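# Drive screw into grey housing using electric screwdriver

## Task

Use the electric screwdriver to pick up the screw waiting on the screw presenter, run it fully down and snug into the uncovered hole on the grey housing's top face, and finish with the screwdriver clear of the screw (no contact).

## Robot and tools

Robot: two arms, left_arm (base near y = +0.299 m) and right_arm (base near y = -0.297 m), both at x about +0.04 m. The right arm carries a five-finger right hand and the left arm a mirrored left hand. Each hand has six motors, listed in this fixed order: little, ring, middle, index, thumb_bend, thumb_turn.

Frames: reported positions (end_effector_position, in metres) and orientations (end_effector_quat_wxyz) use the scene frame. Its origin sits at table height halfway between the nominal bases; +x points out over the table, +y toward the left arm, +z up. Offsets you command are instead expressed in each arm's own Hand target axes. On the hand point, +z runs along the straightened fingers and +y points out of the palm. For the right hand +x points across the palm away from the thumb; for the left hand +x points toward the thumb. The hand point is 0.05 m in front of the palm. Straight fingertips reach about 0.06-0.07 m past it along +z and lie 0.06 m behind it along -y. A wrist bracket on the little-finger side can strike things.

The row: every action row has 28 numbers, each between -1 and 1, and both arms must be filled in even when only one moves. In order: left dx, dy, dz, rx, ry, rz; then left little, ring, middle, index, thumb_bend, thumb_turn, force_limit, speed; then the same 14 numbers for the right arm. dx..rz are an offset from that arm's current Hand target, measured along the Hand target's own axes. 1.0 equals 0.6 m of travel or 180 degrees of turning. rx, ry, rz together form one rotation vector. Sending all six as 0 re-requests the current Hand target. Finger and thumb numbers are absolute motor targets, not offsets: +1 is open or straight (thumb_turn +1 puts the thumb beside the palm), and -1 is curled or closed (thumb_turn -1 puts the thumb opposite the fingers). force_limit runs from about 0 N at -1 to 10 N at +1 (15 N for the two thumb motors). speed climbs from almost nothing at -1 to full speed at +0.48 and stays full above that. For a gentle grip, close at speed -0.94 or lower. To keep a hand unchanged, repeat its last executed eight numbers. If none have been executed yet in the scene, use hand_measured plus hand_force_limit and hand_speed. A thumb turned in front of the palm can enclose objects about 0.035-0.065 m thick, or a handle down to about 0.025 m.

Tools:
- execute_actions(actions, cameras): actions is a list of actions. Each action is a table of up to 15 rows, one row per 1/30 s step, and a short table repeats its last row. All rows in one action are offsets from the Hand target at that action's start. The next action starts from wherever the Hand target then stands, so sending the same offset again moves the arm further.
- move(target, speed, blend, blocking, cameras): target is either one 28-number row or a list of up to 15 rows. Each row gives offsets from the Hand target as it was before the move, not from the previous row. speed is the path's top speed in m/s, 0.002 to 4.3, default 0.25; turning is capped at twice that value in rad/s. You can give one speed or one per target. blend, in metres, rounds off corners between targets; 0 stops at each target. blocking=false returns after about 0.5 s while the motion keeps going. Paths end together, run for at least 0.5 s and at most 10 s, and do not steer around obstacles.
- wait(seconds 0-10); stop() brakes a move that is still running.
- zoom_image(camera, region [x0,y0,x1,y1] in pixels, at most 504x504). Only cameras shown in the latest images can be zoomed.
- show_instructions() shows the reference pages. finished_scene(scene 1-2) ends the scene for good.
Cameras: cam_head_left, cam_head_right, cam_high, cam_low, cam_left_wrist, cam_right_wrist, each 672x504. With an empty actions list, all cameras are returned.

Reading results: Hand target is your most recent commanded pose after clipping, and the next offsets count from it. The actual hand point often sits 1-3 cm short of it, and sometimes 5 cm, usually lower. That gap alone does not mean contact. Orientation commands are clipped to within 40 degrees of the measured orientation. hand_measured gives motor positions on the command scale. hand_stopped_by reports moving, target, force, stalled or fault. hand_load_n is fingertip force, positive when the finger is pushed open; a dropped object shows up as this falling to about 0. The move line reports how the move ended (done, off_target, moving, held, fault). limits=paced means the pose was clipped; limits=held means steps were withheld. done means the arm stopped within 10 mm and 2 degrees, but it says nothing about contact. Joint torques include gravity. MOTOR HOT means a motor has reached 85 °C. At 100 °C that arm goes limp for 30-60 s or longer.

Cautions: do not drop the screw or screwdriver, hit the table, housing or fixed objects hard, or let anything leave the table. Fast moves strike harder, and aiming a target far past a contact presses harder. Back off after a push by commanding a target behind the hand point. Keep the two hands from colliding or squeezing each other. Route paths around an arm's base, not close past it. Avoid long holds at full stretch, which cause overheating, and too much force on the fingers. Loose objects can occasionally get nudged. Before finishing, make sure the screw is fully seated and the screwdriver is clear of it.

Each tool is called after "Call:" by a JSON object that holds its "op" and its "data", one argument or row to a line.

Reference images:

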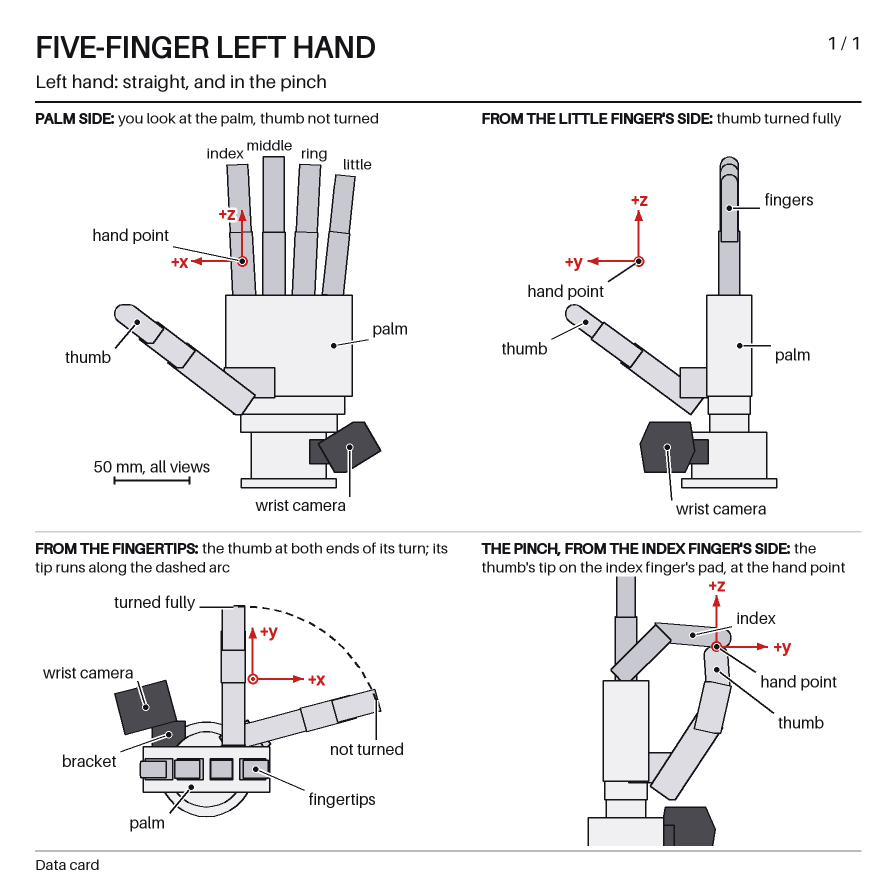

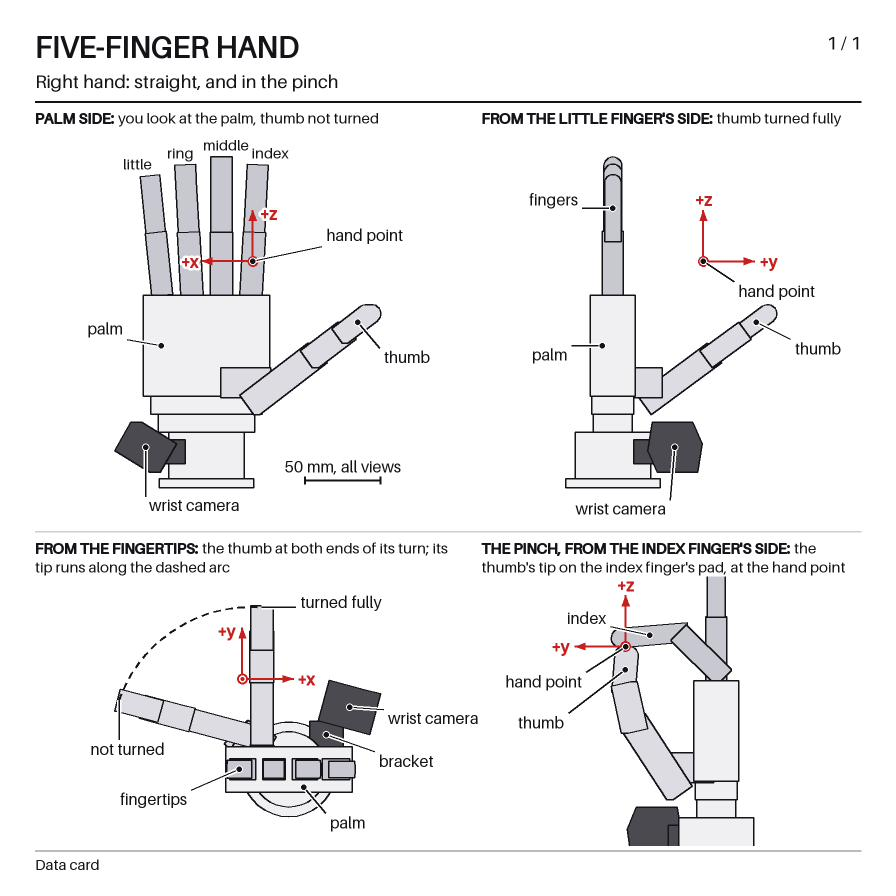

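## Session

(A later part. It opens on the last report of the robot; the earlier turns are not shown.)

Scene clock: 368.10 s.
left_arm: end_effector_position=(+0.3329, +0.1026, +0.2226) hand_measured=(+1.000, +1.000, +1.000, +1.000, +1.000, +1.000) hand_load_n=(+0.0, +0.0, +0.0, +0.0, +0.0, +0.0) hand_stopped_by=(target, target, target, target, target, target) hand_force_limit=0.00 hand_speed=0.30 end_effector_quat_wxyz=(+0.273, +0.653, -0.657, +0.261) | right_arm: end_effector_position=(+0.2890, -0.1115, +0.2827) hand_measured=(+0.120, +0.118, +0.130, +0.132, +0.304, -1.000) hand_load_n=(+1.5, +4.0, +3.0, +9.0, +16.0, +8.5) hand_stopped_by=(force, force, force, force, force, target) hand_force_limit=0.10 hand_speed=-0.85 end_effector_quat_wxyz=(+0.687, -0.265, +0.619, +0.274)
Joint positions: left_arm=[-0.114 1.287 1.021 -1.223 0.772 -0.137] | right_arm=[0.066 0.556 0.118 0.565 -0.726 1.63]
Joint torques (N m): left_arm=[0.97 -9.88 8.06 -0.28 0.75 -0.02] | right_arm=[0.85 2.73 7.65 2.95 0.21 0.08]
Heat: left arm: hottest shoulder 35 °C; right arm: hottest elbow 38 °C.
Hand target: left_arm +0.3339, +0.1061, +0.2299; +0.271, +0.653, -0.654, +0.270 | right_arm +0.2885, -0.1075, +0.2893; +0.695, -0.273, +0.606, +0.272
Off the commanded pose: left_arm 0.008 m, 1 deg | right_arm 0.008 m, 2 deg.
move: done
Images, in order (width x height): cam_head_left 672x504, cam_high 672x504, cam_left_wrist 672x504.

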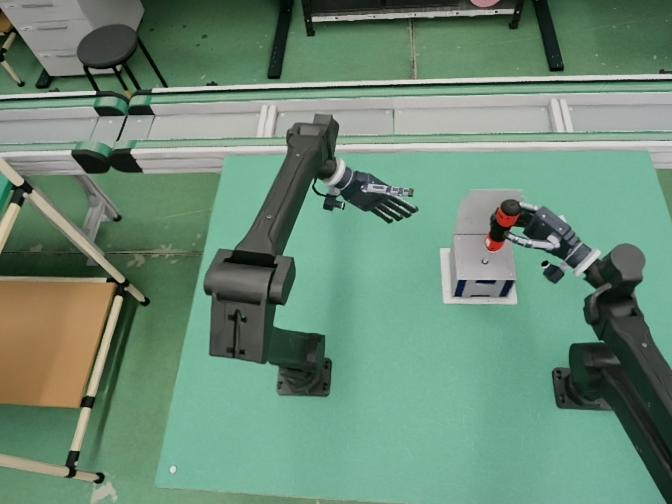

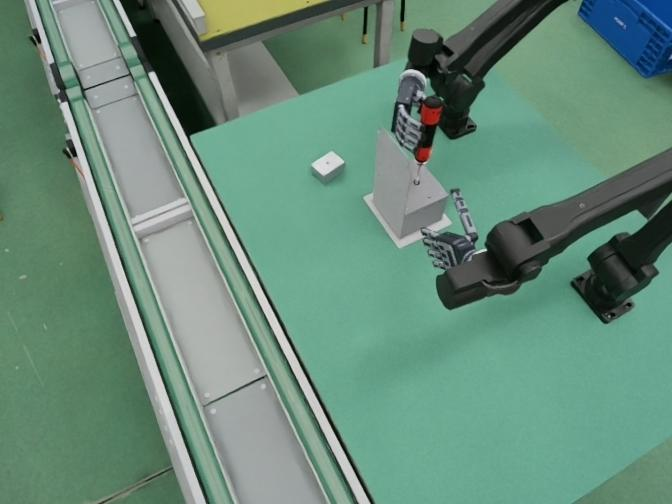

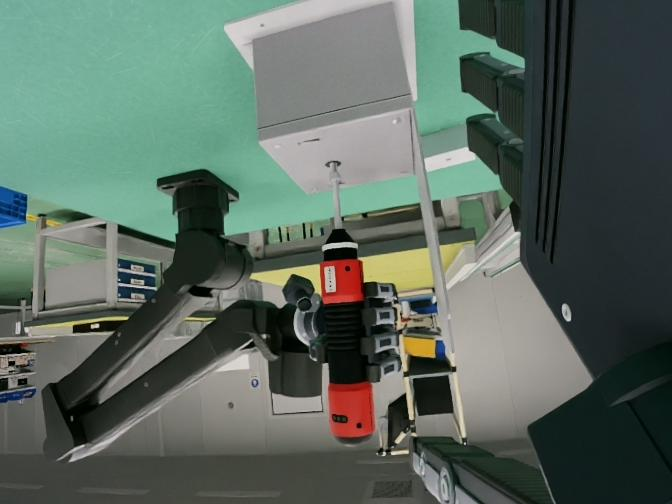

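Call:
{"op": "move", "data": {
  "target": [0,0,0,0,0,0,1,1,1,1,1,1,0,0.3, 0.0132,0.0006,-0.0015,0,0,0,-0.15,-0.15,-0.15,-0.15,0.1,-1,0.1,-0.85],
  "speed": 0.03,
  "cameras": ["cam_left_wrist","cam_high"]
}}

Call:
{"op": "zoom_image", "data": {
  "camera": "cam_left_wrist",
  "region": [310, 150, 350, 200]
}}

Scene clock: 374.27 s.
left_arm: end_effector_position=(+0.3329, +0.1026, +0.2226) hand_measured=(+1.000, +1.000, +1.000, +1.000, +1.000, +1.000) hand_load_n=(+0.0, +0.0, +0.0, +0.0, +0.0, -0.5) hand_stopped_by=(target, target, target, target, target, target) hand_force_limit=0.00 hand_speed=0.30 end_effector_quat_wxyz=(+0.273, +0.653, -0.657, +0.261) | right_arm: end_effector_position=(+0.2889, -0.1116, +0.2770) hand_measured=(+0.120, +0.118, +0.130, +0.132, +0.304, -1.000) hand_load_n=(+1.5, +3.0, +2.5, +9.0, +15.5, +9.0) hand_stopped_by=(force, force, force, force, force, target) hand_force_limit=0.10 hand_speed=-0.85 end_effector_quat_wxyz=(+0.689, -0.264, +0.617, +0.275)
Joint positions: left_arm=[-0.114 1.287 1.021 -1.223 0.772 -0.137] | right_arm=[0.066 0.587 0.102 0.617 -0.726 1.634]
Joint torques (N m): left_arm=[1.32 -10.23 8.02 -0.24 0.76 -0.02] | right_arm=[0.91 2.67 7.35 2.84 0.2 0.02]
Heat: left arm: hottest shoulder 35 °C; right arm: hottest elbow 37 °C.
Hand target: left_arm +0.3339, +0.1061, +0.2299; +0.271, +0.653, -0.654, +0.270 | right_arm +0.2886, -0.1075, +0.2813; +0.695, -0.273, +0.606, +0.272
Off the commanded pose: left_arm 0.008 m, 1 deg | right_arm 0.006 m, 2 deg.
move: done
Images, in order (width x height): cam_high 672x504, cam_left_wrist 672x504.

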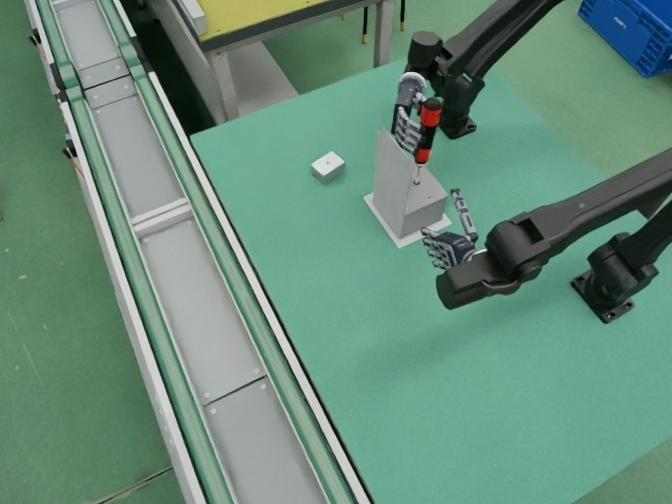

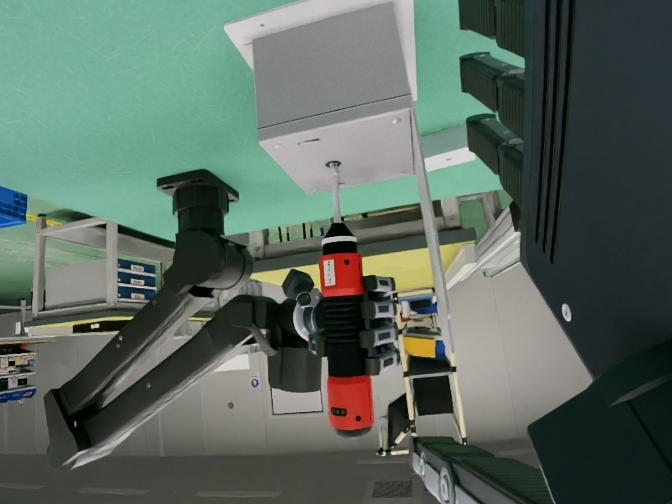

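Scaled by 10.080.

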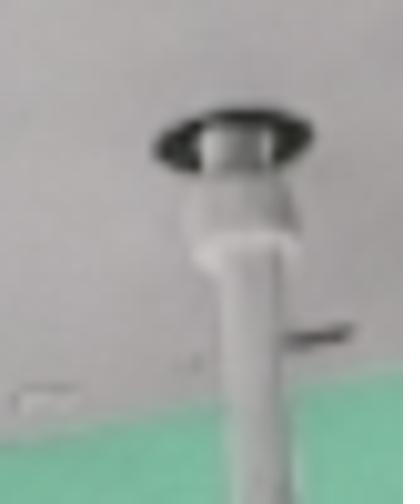

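Call:
{"op": "move", "data": {
  "target": [0,0,0,0,0,0,1,1,1,1,1,1,0,0.3, 0.0132,0.0006,-0.0015,0,0,0,-0.15,-0.15,-0.15,-0.15,0.1,-1,0.1,-0.85],
  "speed": 0.03,
  "cameras": ["cam_left_wrist"]
}}

Call:
{"op": "zoom_image", "data": {
  "camera": "cam_left_wrist",
  "region": [310, 150, 350, 200]
}}

Scene clock: 376.57 s.
left_arm: end_effector_position=(+0.3329, +0.1026, +0.2226) hand_measured=(+1.000, +1.000, +1.000, +1.000, +1.000, +1.000) hand_load_n=(+0.0, +0.0, +0.0, +0.0, +0.0, +0.0) hand_stopped_by=(target, target, target, target, target, target) hand_force_limit=0.00 hand_speed=0.30 end_effector_quat_wxyz=(+0.273, +0.653, -0.657, +0.261) | right_arm: end_effector_position=(+0.2868, -0.1081, +0.2683) hand_measured=(+0.120, +0.118, +0.130, +0.132, +0.300, -1.000) hand_load_n=(+0.0, +0.0, +0.0, +0.5, +0.5, +0.0) hand_stopped_by=(force, force, force, force, force, target) hand_force_limit=0.10 hand_speed=-0.85 end_effector_quat_wxyz=(+0.688, -0.271, +0.614, +0.276)
Joint positions: left_arm=[-0.114 1.287 1.021 -1.223 0.772 -0.137] | right_arm=[0.08 0.628 0.085 0.675 -0.724 1.625]
Joint torques (N m): left_arm=[1.08 -10.29 8.13 -0.28 0.75 -0.03] | right_arm=[0.44 2.08 7.17 2.69 0.16 0.01]
Heat: left arm: hottest shoulder 35 °C; right arm: hottest elbow 37 °C.
Hand target: left_arm +0.3339, +0.1061, +0.2299; +0.271, +0.653, -0.654, +0.270 | right_arm +0.2886, -0.1075, +0.2733; +0.695, -0.273, +0.606, +0.272
Off the commanded pose: left_arm 0.008 m, 1 deg | right_arm 0.005 m, 1 deg.
move: done
Images, in order (width x height): cam_left_wrist 672x504.

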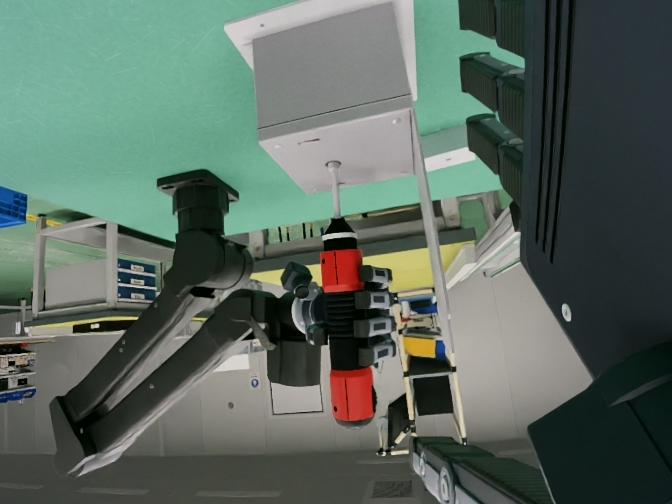

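Scaled by 10.080.

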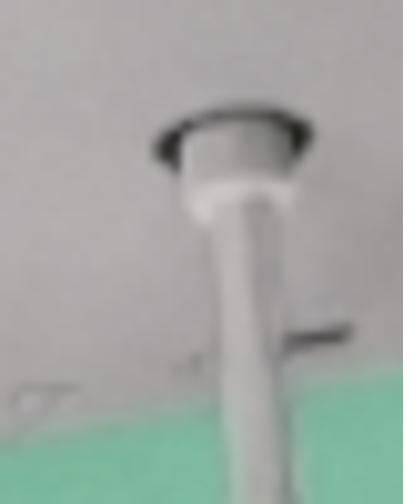

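Call:
{"op": "zoom_image", "data": {
  "camera": "cam_left_wrist",
  "region": [250, 200, 430, 440]
}}

Scaled by 2.100.

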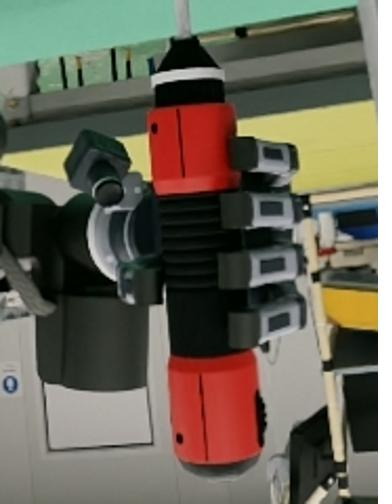

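Call:
{"op": "move", "data": {
  "target": [0,0,0,0,0,0,1,1,1,1,1,1,0,0.3, 0,0,0,0,0,0,-0.2,-0.2,-0.2,-0.2,0.05,-1,0.2,-0.85],
  "speed": 0.03,
  "cameras": ["cam_left_wrist","cam_right_wrist","cam_head_left"]
}}

Call:
{"op": "zoom_image", "data": {
  "camera": "cam_left_wrist",
  "region": [310, 150, 350, 200]
}}

Call:
{"op": "zoom_image", "data": {
  "camera": "cam_left_wrist",
  "region": [250, 200, 430, 440]
}}

Scene clock: 380.13 s.
left_arm: end_effector_position=(+0.3329, +0.1026, +0.2226) hand_measured=(+1.000, +1.000, +1.000, +1.000, +1.000, +1.000) hand_load_n=(+0.0, +0.0, +0.0, +0.0, +0.0, +0.0) hand_stopped_by=(target, target, target, target, target, target) hand_force_limit=0.00 hand_speed=0.30 end_effector_quat_wxyz=(+0.273, +0.653, -0.657, +0.261) | right_arm: end_effector_position=(+0.2884, -0.1089, +0.2684) hand_measured=(+0.082, +0.052, +0.050, +0.078, +0.290, -1.000) hand_load_n=(+1.0, +5.5, +9.5, +2.5, +18.0, +2.0) hand_stopped_by=(force, force, force, force, force, target) hand_force_limit=0.20 hand_speed=-0.85 end_effector_quat_wxyz=(+0.690, -0.268, +0.615, +0.273)
Joint positions: left_arm=[-0.114 1.287 1.021 -1.223 0.772 -0.137] | right_arm=[0.08 0.628 0.085 0.675 -0.715 1.624]
Joint torques (N m): left_arm=[1.08 -10.29 8.12 -0.32 0.77 -0.01] | right_arm=[0.44 1.9 7.17 2.61 0.09 0.03]
Heat: left arm: hottest shoulder 35 °C; right arm: hottest elbow 37 °C.
Hand target: left_arm +0.3339, +0.1061, +0.2299; +0.271, +0.653, -0.654, +0.270 | right_arm +0.2885, -0.1076, +0.2733; +0.695, -0.273, +0.607, +0.272
Off the commanded pose: left_arm 0.008 m, 1 deg | right_arm 0.005 m, 1 deg.
move: done
Images, in order (width x height): cam_head_left 672x504, cam_left_wrist 672x504, cam_right_wrist 672x504.

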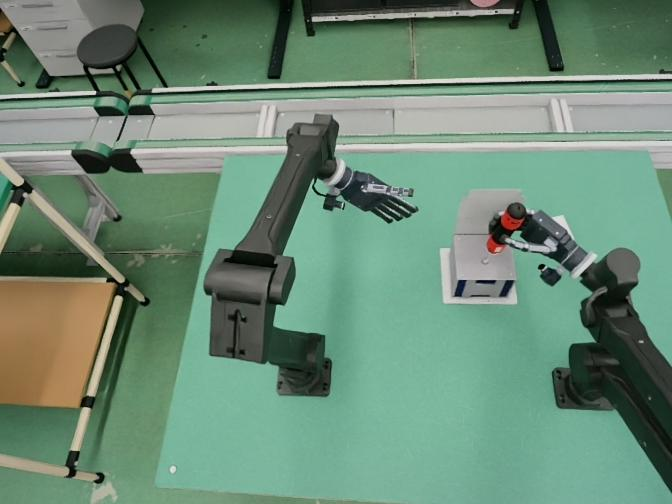

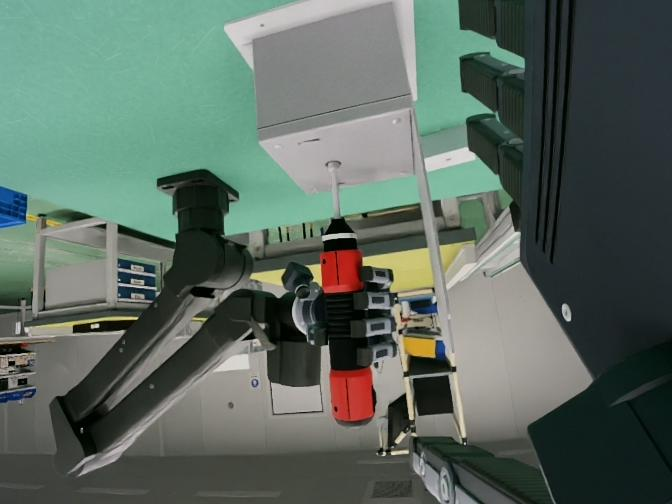

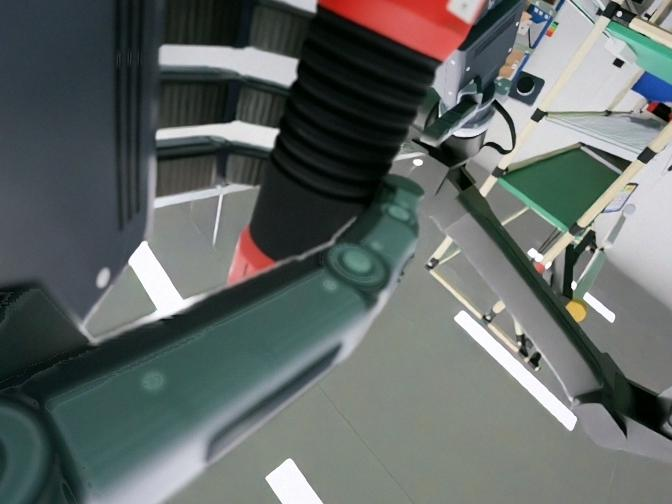

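Scaled by 10.080.

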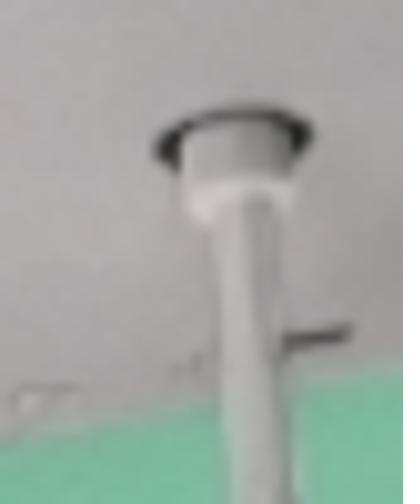

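Scaled by 2.100.

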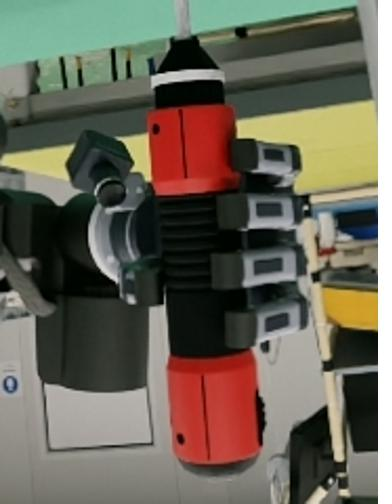

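Call:
{"op": "move", "data": {
  "target": [0,0,0,0,0,0,1,1,1,1,1,1,0,0.3, 0.0132,0.0006,-0.0015,0,0,0,-0.2,-0.2,-0.2,-0.2,0.05,-1,0.2,-0.85],
  "speed": 0.03,
  "cameras": ["cam_left_wrist"]
}}

Call:
{"op": "zoom_image", "data": {
  "camera": "cam_left_wrist",
  "region": [310, 150, 350, 200]
}}

Call:
{"op": "zoom_image", "data": {
  "camera": "cam_left_wrist",
  "region": [250, 200, 430, 440]
}}

Scene clock: 382.93 s.
left_arm: end_effector_position=(+0.3329, +0.1026, +0.2226) hand_measured=(+1.000, +1.000, +1.000, +1.000, +1.000, +1.000) hand_load_n=(+0.0, +0.0, +0.0, +0.0, +0.0, +0.0) hand_stopped_by=(target, target, target, target, target, target) hand_force_limit=0.00 hand_speed=0.30 end_effector_quat_wxyz=(+0.273, +0.653, -0.657, +0.261) | right_arm: end_effector_position=(+0.2868, -0.1076, +0.2621) hand_measured=(+0.082, +0.052, +0.050, +0.078, +0.286, -1.000) hand_load_n=(+0.0, +1.0, +0.0, +0.0, +0.5, +0.0) hand_stopped_by=(force, force, force, force, force, target) hand_force_limit=0.20 hand_speed=-0.85 end_effector_quat_wxyz=(+0.689, -0.272, +0.613, +0.275)
Joint positions: left_arm=[-0.114 1.287 1.021 -1.223 0.772 -0.137] | right_arm=[0.081 0.666 0.073 0.728 -0.724 1.622]
Joint torques (N m): left_arm=[0.79 -10.29 8.08 -0.27 0.75 -0.03] | right_arm=[0.32 2.2 6.76 2.73 0.15 0.03]
Heat: left arm: hottest shoulder 35 °C; right arm: hottest elbow 37 °C.
Hand target: left_arm +0.3339, +0.1061, +0.2299; +0.271, +0.653, -0.654, +0.270 | right_arm +0.2885, -0.1076, +0.2654; +0.695, -0.273, +0.607, +0.272
Off the commanded pose: left_arm 0.008 m, 1 deg | right_arm 0.004 m, 1 deg.
move: done
Images, in order (width x height): cam_left_wrist 672x504.

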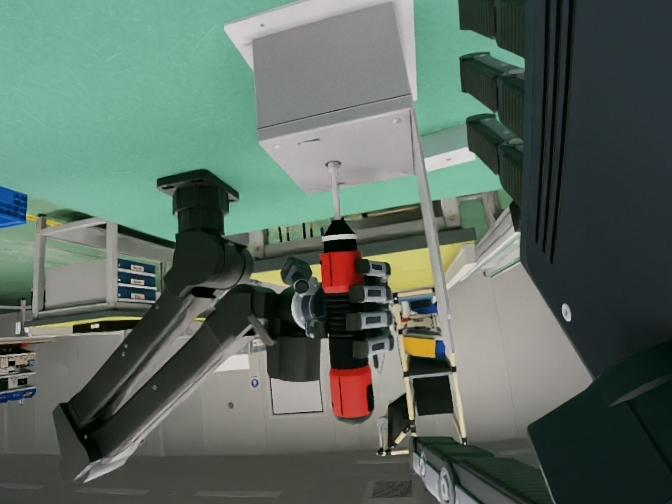

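Scaled by 10.080.

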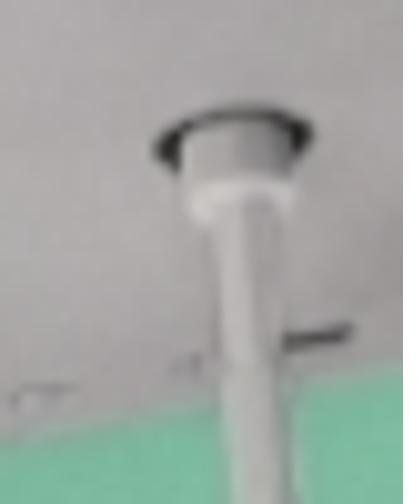

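Scaled by 2.100.

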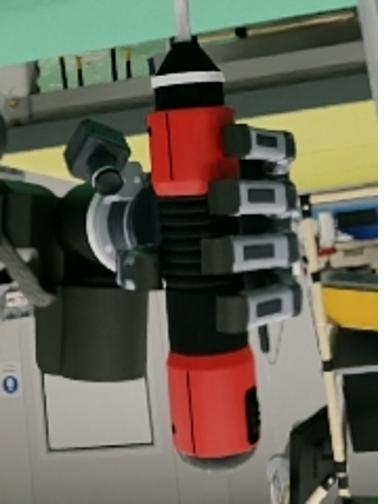

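Call:
{"op": "zoom_image", "data": {
  "camera": "cam_left_wrist",
  "region": [250, 90, 430, 220]
}}

Scaled by 2.800.

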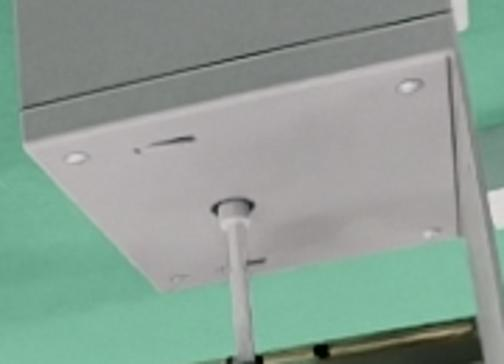

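Call:
{"op": "move", "data": {
  "target": [0,0,0,0,0,0,1,1,1,1,1,1,0,0.3, 0,0,0,0,0,0,-0.25,-0.25,-0.25,-0.25,0.0,-1,0.6,-0.85],
  "speed": 0.03,
  "cameras": ["cam_left_wrist"]
}}

Call:
{"op": "zoom_image", "data": {
  "camera": "cam_left_wrist",
  "region": [250, 150, 430, 440]
}}

Scene clock: 388.97 s.
left_arm: end_effector_position=(+0.3329, +0.1026, +0.2226) hand_measured=(+1.000, +1.000, +1.000, +1.000, +1.000, +1.000) hand_load_n=(+0.0, +0.0, +0.0, -0.5, +0.0, -0.5) hand_stopped_by=(target, target, target, target, target, target) hand_force_limit=0.00 hand_speed=0.30 end_effector_quat_wxyz=(+0.273, +0.653, -0.657, +0.261) | right_arm: end_effector_position=(+0.2863, -0.1069, +0.2622) hand_measured=(-0.026, -0.070, -0.128, -0.250, +0.208, -1.000) hand_load_n=(+0.0, +0.0, +0.0, +0.5, +0.0, +0.0) hand_stopped_by=(force, force, force, target, force, target) hand_force_limit=0.60 hand_speed=-0.85 end_effector_quat_wxyz=(+0.692, -0.277, +0.609, +0.271)
Joint positions: left_arm=[-0.114 1.287 1.021 -1.223 0.772 -0.137] | right_arm=[0.083 0.671 0.073 0.738 -0.724 1.61]
Joint torques (N m): left_arm=[0.79 -10.11 8.13 -0.32 0.75 -0.04] | right_arm=[0.15 1.96 6.76 2.52 0.12 0.15]
Heat: left arm: hottest shoulder 35 °C; right arm: hottest elbow 37 °C.
Hand target: left_arm +0.3339, +0.1061, +0.2299; +0.271, +0.653, -0.654, +0.270 | right_arm +0.2885, -0.1076, +0.2654; +0.695, -0.273, +0.607, +0.272
Off the commanded pose: left_arm 0.008 m, 1 deg | right_arm 0.004 m, 1 deg.
move: done
Images, in order (width x height): cam_left_wrist 672x504.

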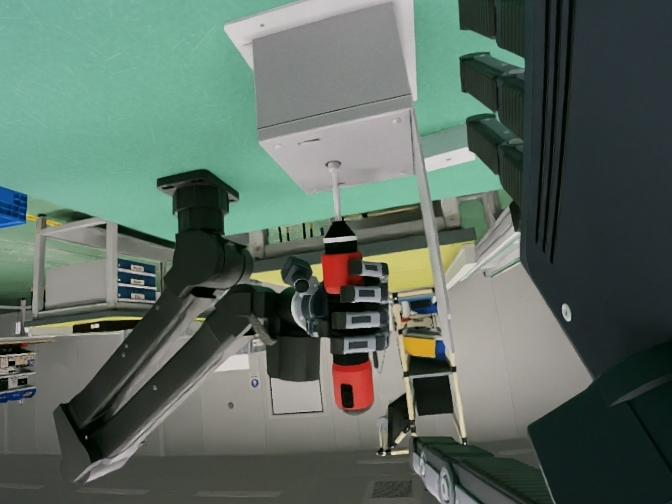

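Scaled by 1.738.

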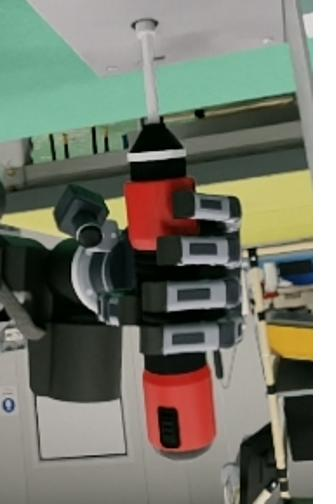

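Call:
{"op": "wait", "data": {
  "seconds": 0.1,
  "cameras": ["cam_right_wrist","cam_high","cam_head_left"]
}}

Call:
{"op": "zoom_image", "data": {
  "camera": "cam_head_left",
  "region": [430, 170, 630, 320]
}}

Call:
{"op": "zoom_image", "data": {
  "camera": "cam_high",
  "region": [370, 70, 470, 220]
}}

Scene clock: 389.93 s.
left_arm: end_effector_position=(+0.3329, +0.1026, +0.2226) hand_measured=(+1.000, +1.000, +1.000, +1.000, +1.000, +1.000) hand_load_n=(+0.0, +0.0, +0.0, +0.0, +0.0, +0.0) hand_stopped_by=(target, target, target, target, target, target) hand_force_limit=0.00 hand_speed=0.30 end_effector_quat_wxyz=(+0.273, +0.653, -0.657, +0.261) | right_arm: end_effector_position=(+0.2863, -0.1069, +0.2622) hand_measured=(-0.026, -0.070, -0.128, -0.250, +0.208, -1.000) hand_load_n=(+0.0, +0.0, +0.0, +0.5, +0.0, +0.0) hand_stopped_by=(force, force, force, target, force, target) hand_force_limit=0.60 hand_speed=-0.85 end_effector_quat_wxyz=(+0.692, -0.277, +0.609, +0.271)
Joint positions: left_arm=[-0.114 1.287 1.021 -1.223 0.772 -0.137] | right_arm=[0.083 0.671 0.073 0.738 -0.724 1.61]
Joint torques (N m): left_arm=[0.97 -9.93 8.09 -0.32 0.74 -0.02] | right_arm=[0.09 2.02 6.76 2.52 0.13 0.15]
Heat: left arm: hottest shoulder 35 °C; right arm: hottest elbow 37 °C.
Hand target: left_arm +0.3339, +0.1061, +0.2299; +0.271, +0.653, -0.654, +0.270 | right_arm +0.2885, -0.1076, +0.2654; +0.695, -0.273, +0.607, +0.272
Off the commanded pose: left_arm 0.008 m, 1 deg | right_arm 0.004 m, 1 deg.
wait: 0.10 s; at rest from the start
Images, in order (width x height): cam_head_left 672x504, cam_high 672x504, cam_right_wrist 672x504.

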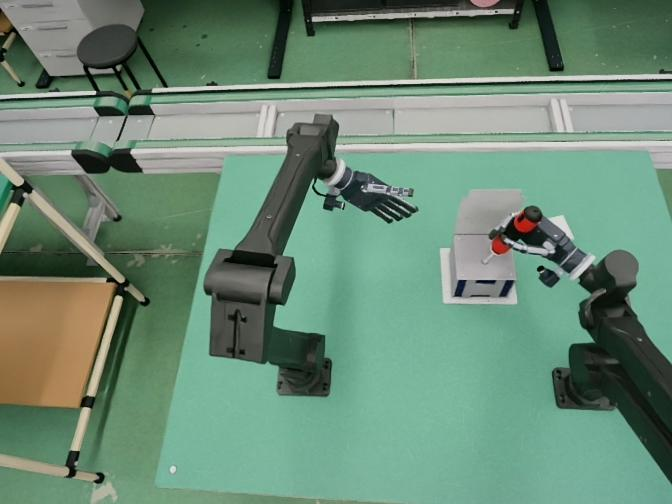

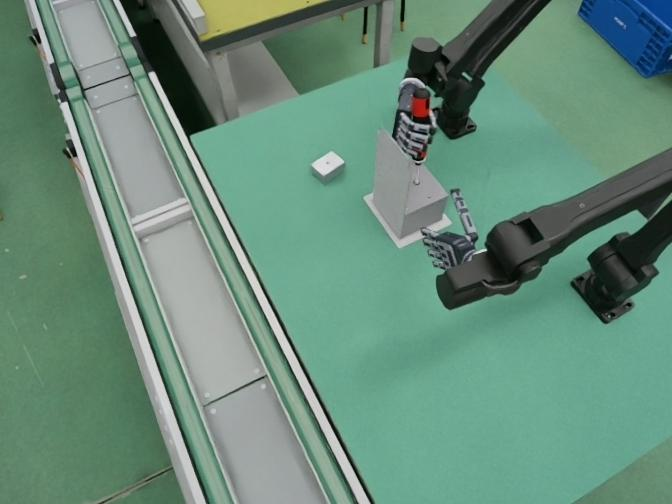

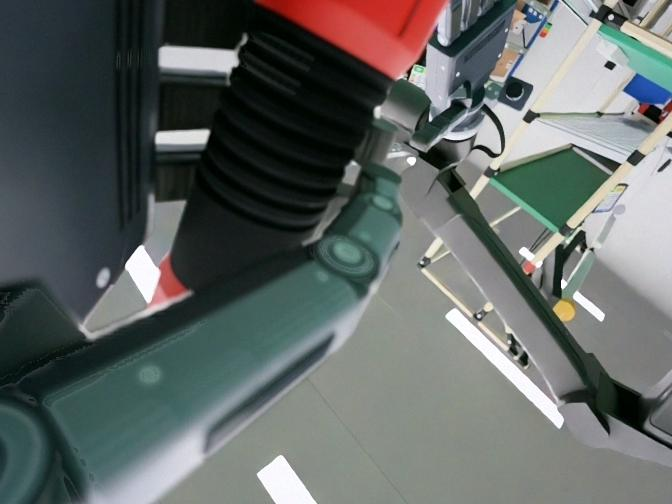

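Scaled by 2.520.

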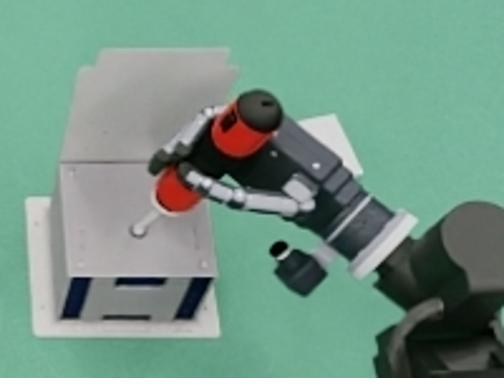

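Scaled by 3.360.

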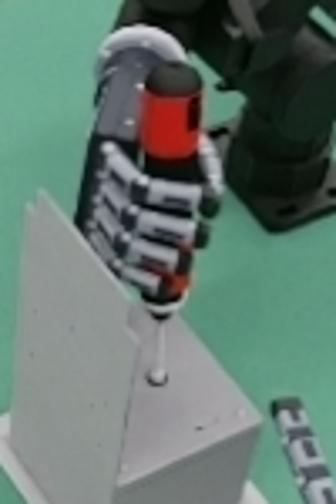

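Call:
{"op": "zoom_image", "data": {
  "camera": "cam_left_wrist",
  "region": [322, 152, 346, 182]
}}

Call:
{"op": "zoom_image", "data": {
  "camera": "cam_high",
  "region": [404, 166, 430, 192]
}}

Call:
{"op": "zoom_image", "data": {
  "camera": "cam_head_left",
  "region": [470, 245, 500, 275]
}}

This scene's latest camera images include none from cam_left_wrist. They are from: cam_head_left, cam_high, cam_right_wrist. cam_left_wrist's image comes with the result of a call that names it in "cameras".

Scaled by 19.385.

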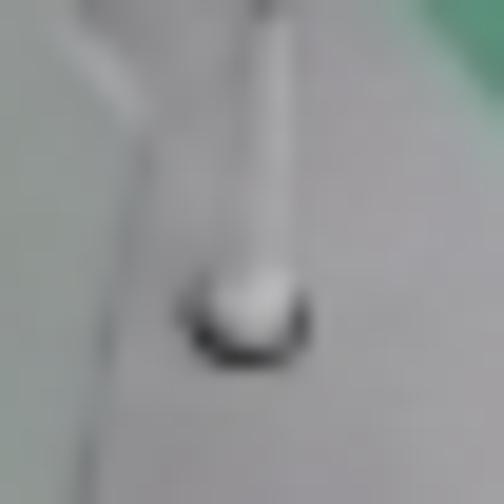

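Scaled by 16.800.

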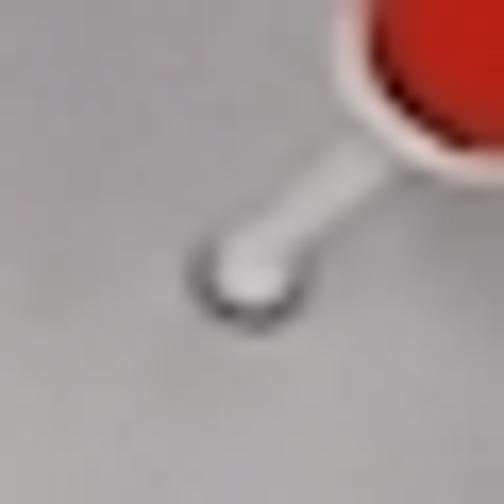

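Call:
{"op": "move", "data": {
  "target": [0,0,0,0,0,0,1,1,1,1,1,1,0,0.3, 0,0,0,0,0,0,-0.4,-0.4,-0.45,-0.5,-0.1,-1,0,-0.85],
  "speed": 0.03,
  "cameras": ["cam_left_wrist","cam_right_wrist","cam_head_left"]
}}

Call:
{"op": "zoom_image", "data": {
  "camera": "cam_left_wrist",
  "region": [250, 150, 430, 440]
}}

Call:
{"op": "zoom_image", "data": {
  "camera": "cam_left_wrist",
  "region": [310, 150, 350, 200]
}}

Call:
{"op": "zoom_image", "data": {
  "camera": "cam_head_left",
  "region": [430, 170, 630, 320]
}}

Scene clock: 401.80 s.
left_arm: end_effector_position=(+0.3329, +0.1026, +0.2226) hand_measured=(+1.000, +1.000, +1.000, +1.000, +1.000, +1.000) hand_load_n=(+0.0, +0.0, +0.0, +0.0, -0.5, +0.0) hand_stopped_by=(target, target, target, target, target, target) hand_force_limit=0.00 hand_speed=0.30 end_effector_quat_wxyz=(+0.273, +0.653, -0.657, +0.261) | right_arm: end_effector_position=(+0.2880, -0.1078, +0.2624) hand_measured=(-0.108, -0.192, -0.250, -0.288, +0.164, -1.000) hand_load_n=(+0.0, +5.0, +5.5, +2.5, +8.0, -3.5) hand_stopped_by=(force, force, force, force, force, target) hand_force_limit=0.00 hand_speed=-0.85 end_effector_quat_wxyz=(+0.694, -0.274, +0.610, +0.268)
Joint positions: left_arm=[-0.114 1.287 1.021 -1.223 0.772 -0.137] | right_arm=[0.083 0.671 0.073 0.738 -0.715 1.61]
Joint torques (N m): left_arm=[1.38 -9.93 8.03 -0.35 0.76 -0.03] | right_arm=[0.15 2.02 6.79 2.52 0.1 0.15]
Heat: left arm: hottest shoulder 35 °C; right arm: hottest elbow 36 °C.
Hand target: left_arm +0.3339, +0.1061, +0.2299; +0.271, +0.653, -0.654, +0.270 | right_arm +0.2885, -0.1076, +0.2654; +0.695, -0.273, +0.607, +0.272
Off the commanded pose: left_arm 0.008 m, 1 deg | right_arm 0.003 m, 1 deg.
move: done
Images, in order (width x height): cam_head_left 672x504, cam_left_wrist 672x504, cam_right_wrist 672x504.

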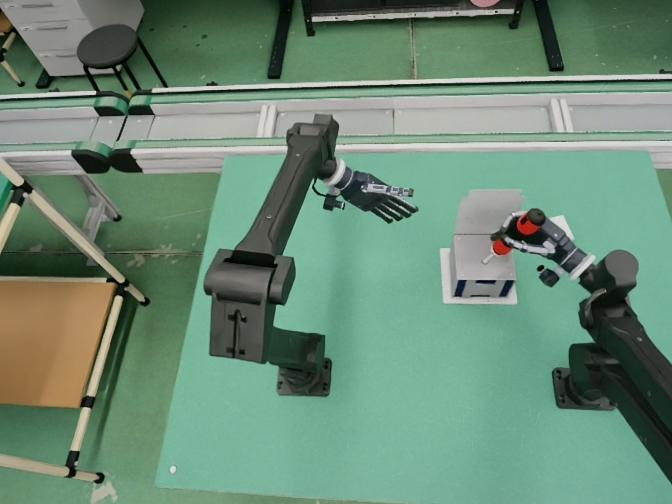

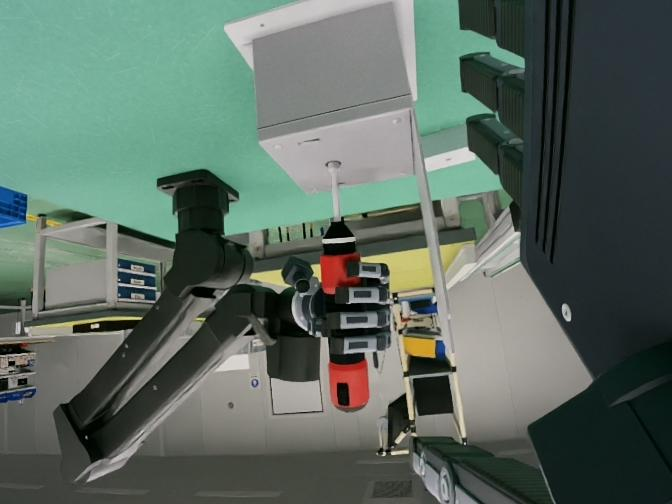

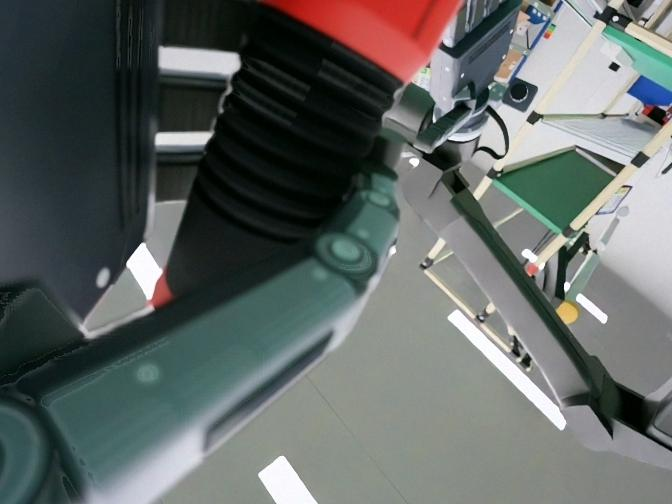

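Scaled by 1.738.

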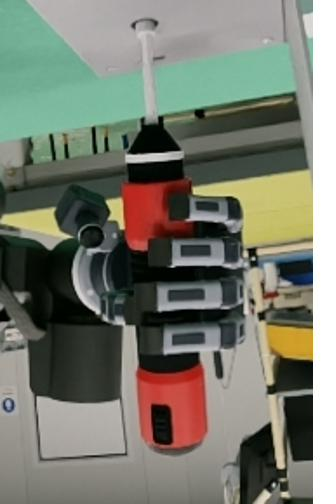

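Scaled by 10.080.

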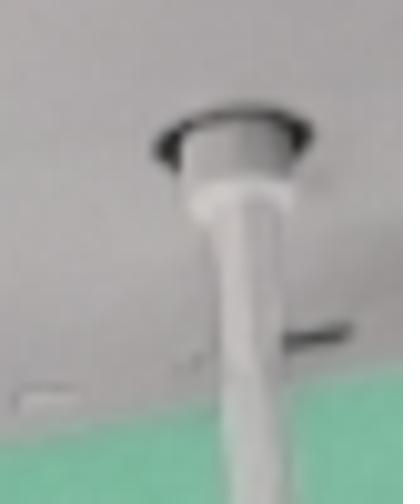

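Scaled by 2.520.

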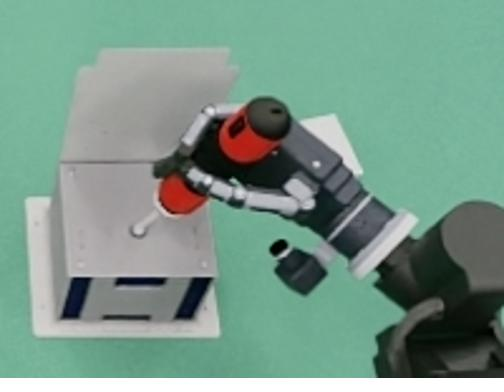

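Call:
{"op": "move", "data": {
  "target": [0,0,0,0,0,0,1,1,1,1,1,1,0,0.3, -0.0918,-0.0186,-0.0035,0,0,0,-0.4,-0.4,-0.45,-0.5,-0.1,-1,0,-0.85],
  "speed": 0.06,
  "cameras": ["cam_left_wrist","cam_head_left","cam_high"]
}}

Call:
{"op": "zoom_image", "data": {
  "camera": "cam_left_wrist",
  "region": [310, 150, 350, 200]
}}

Call:
{"op": "zoom_image", "data": {
  "camera": "cam_left_wrist",
  "region": [250, 150, 430, 440]
}}

Call:
{"op": "zoom_image", "data": {
  "camera": "cam_head_left",
  "region": [430, 170, 630, 320]
}}

Scene clock: 404.90 s.
left_arm: end_effector_position=(+0.3329, +0.1026, +0.2226) hand_measured=(+1.000, +1.000, +1.000, +1.000, +1.000, +1.000) hand_load_n=(+0.5, +0.0, +0.0, +0.0, +0.0, +0.0) hand_stopped_by=(target, target, target, target, target, target) hand_force_limit=0.00 hand_speed=0.30 end_effector_quat_wxyz=(+0.273, +0.653, -0.657, +0.261) | right_arm: end_effector_position=(+0.2788, -0.1141, +0.2892) hand_measured=(-0.108, -0.194, -0.250, -0.288, +0.164, -1.000) hand_load_n=(+0.0, +0.0, +5.5, +3.0, +8.0, -4.0) hand_stopped_by=(force, force, force, force, force, target) hand_force_limit=0.00 hand_speed=-0.85 end_effector_quat_wxyz=(+0.679, -0.277, +0.619, +0.282)
Joint positions: left_arm=[-0.114 1.287 1.021 -1.223 0.772 -0.137] | right_arm=[0.028 0.479 0.135 0.459 -0.796 1.625]
Joint torques (N m): left_arm=[0.97 -10.05 8.09 -0.32 0.76 0] | right_arm=[-1.73 1.85 11.33 1.35 0.02 0.17]
Heat: left arm: hottest shoulder 35 °C; right arm: hottest elbow 36 °C.
Hand target: left_arm +0.3339, +0.1061, +0.2299; +0.271, +0.653, -0.654, +0.270 | right_arm +0.2886, -0.1195, +0.3203; +0.695, -0.273, +0.607, +0.272
Off the commanded pose: left_arm 0.008 m, 1 deg | right_arm 0.033 m, 3 deg.
move: off_target (right_arm)
Images, in order (width x height): cam_head_left 672x504, cam_high 672x504, cam_left_wrist 672x504.

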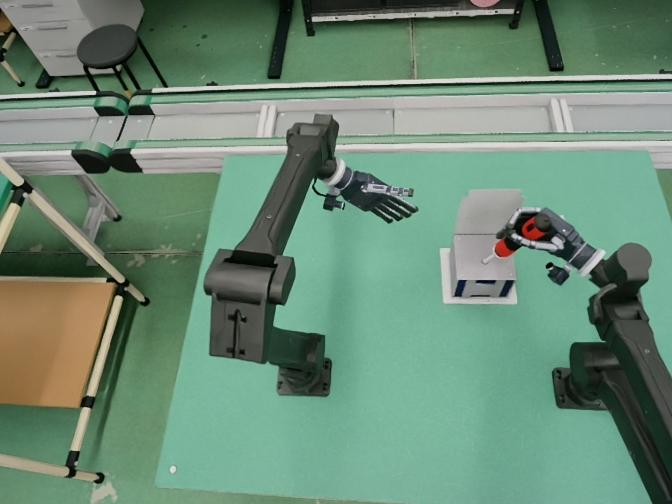

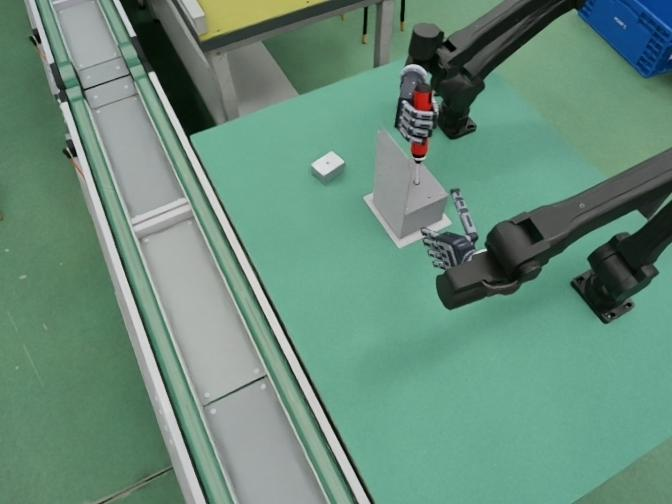

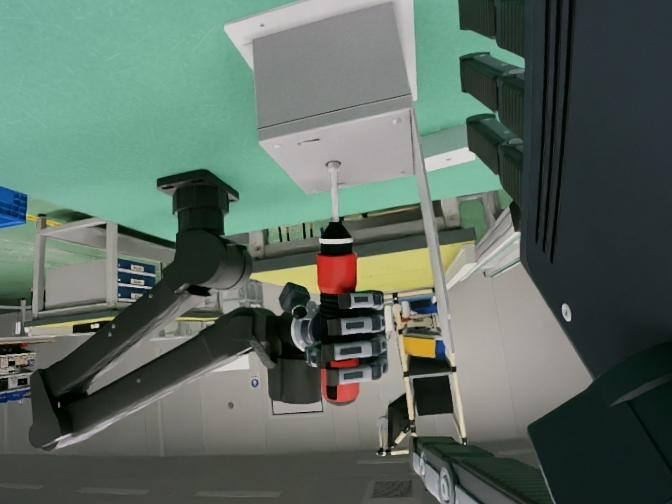

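Scaled by 10.080.

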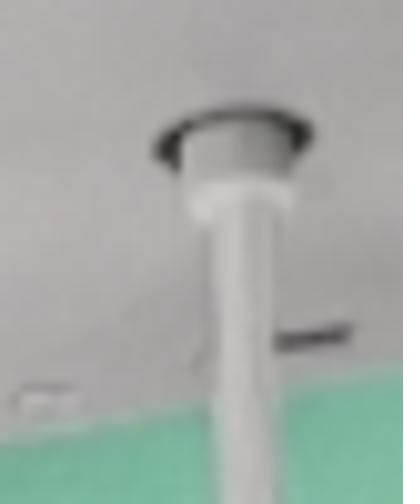

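Scaled by 1.738.

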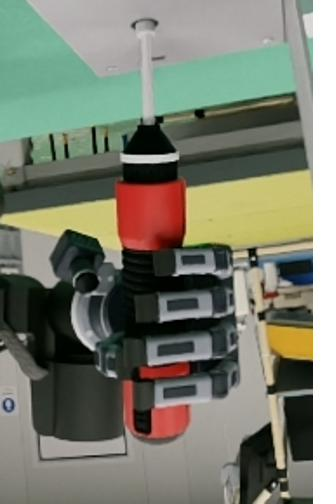

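Scaled by 2.520.

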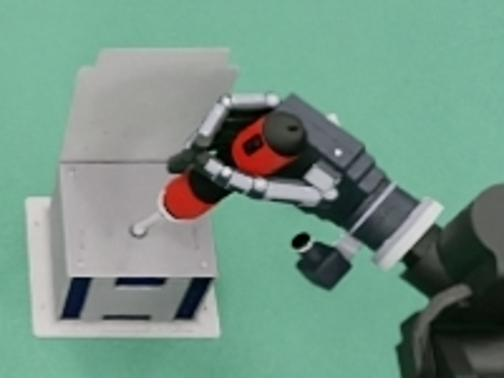

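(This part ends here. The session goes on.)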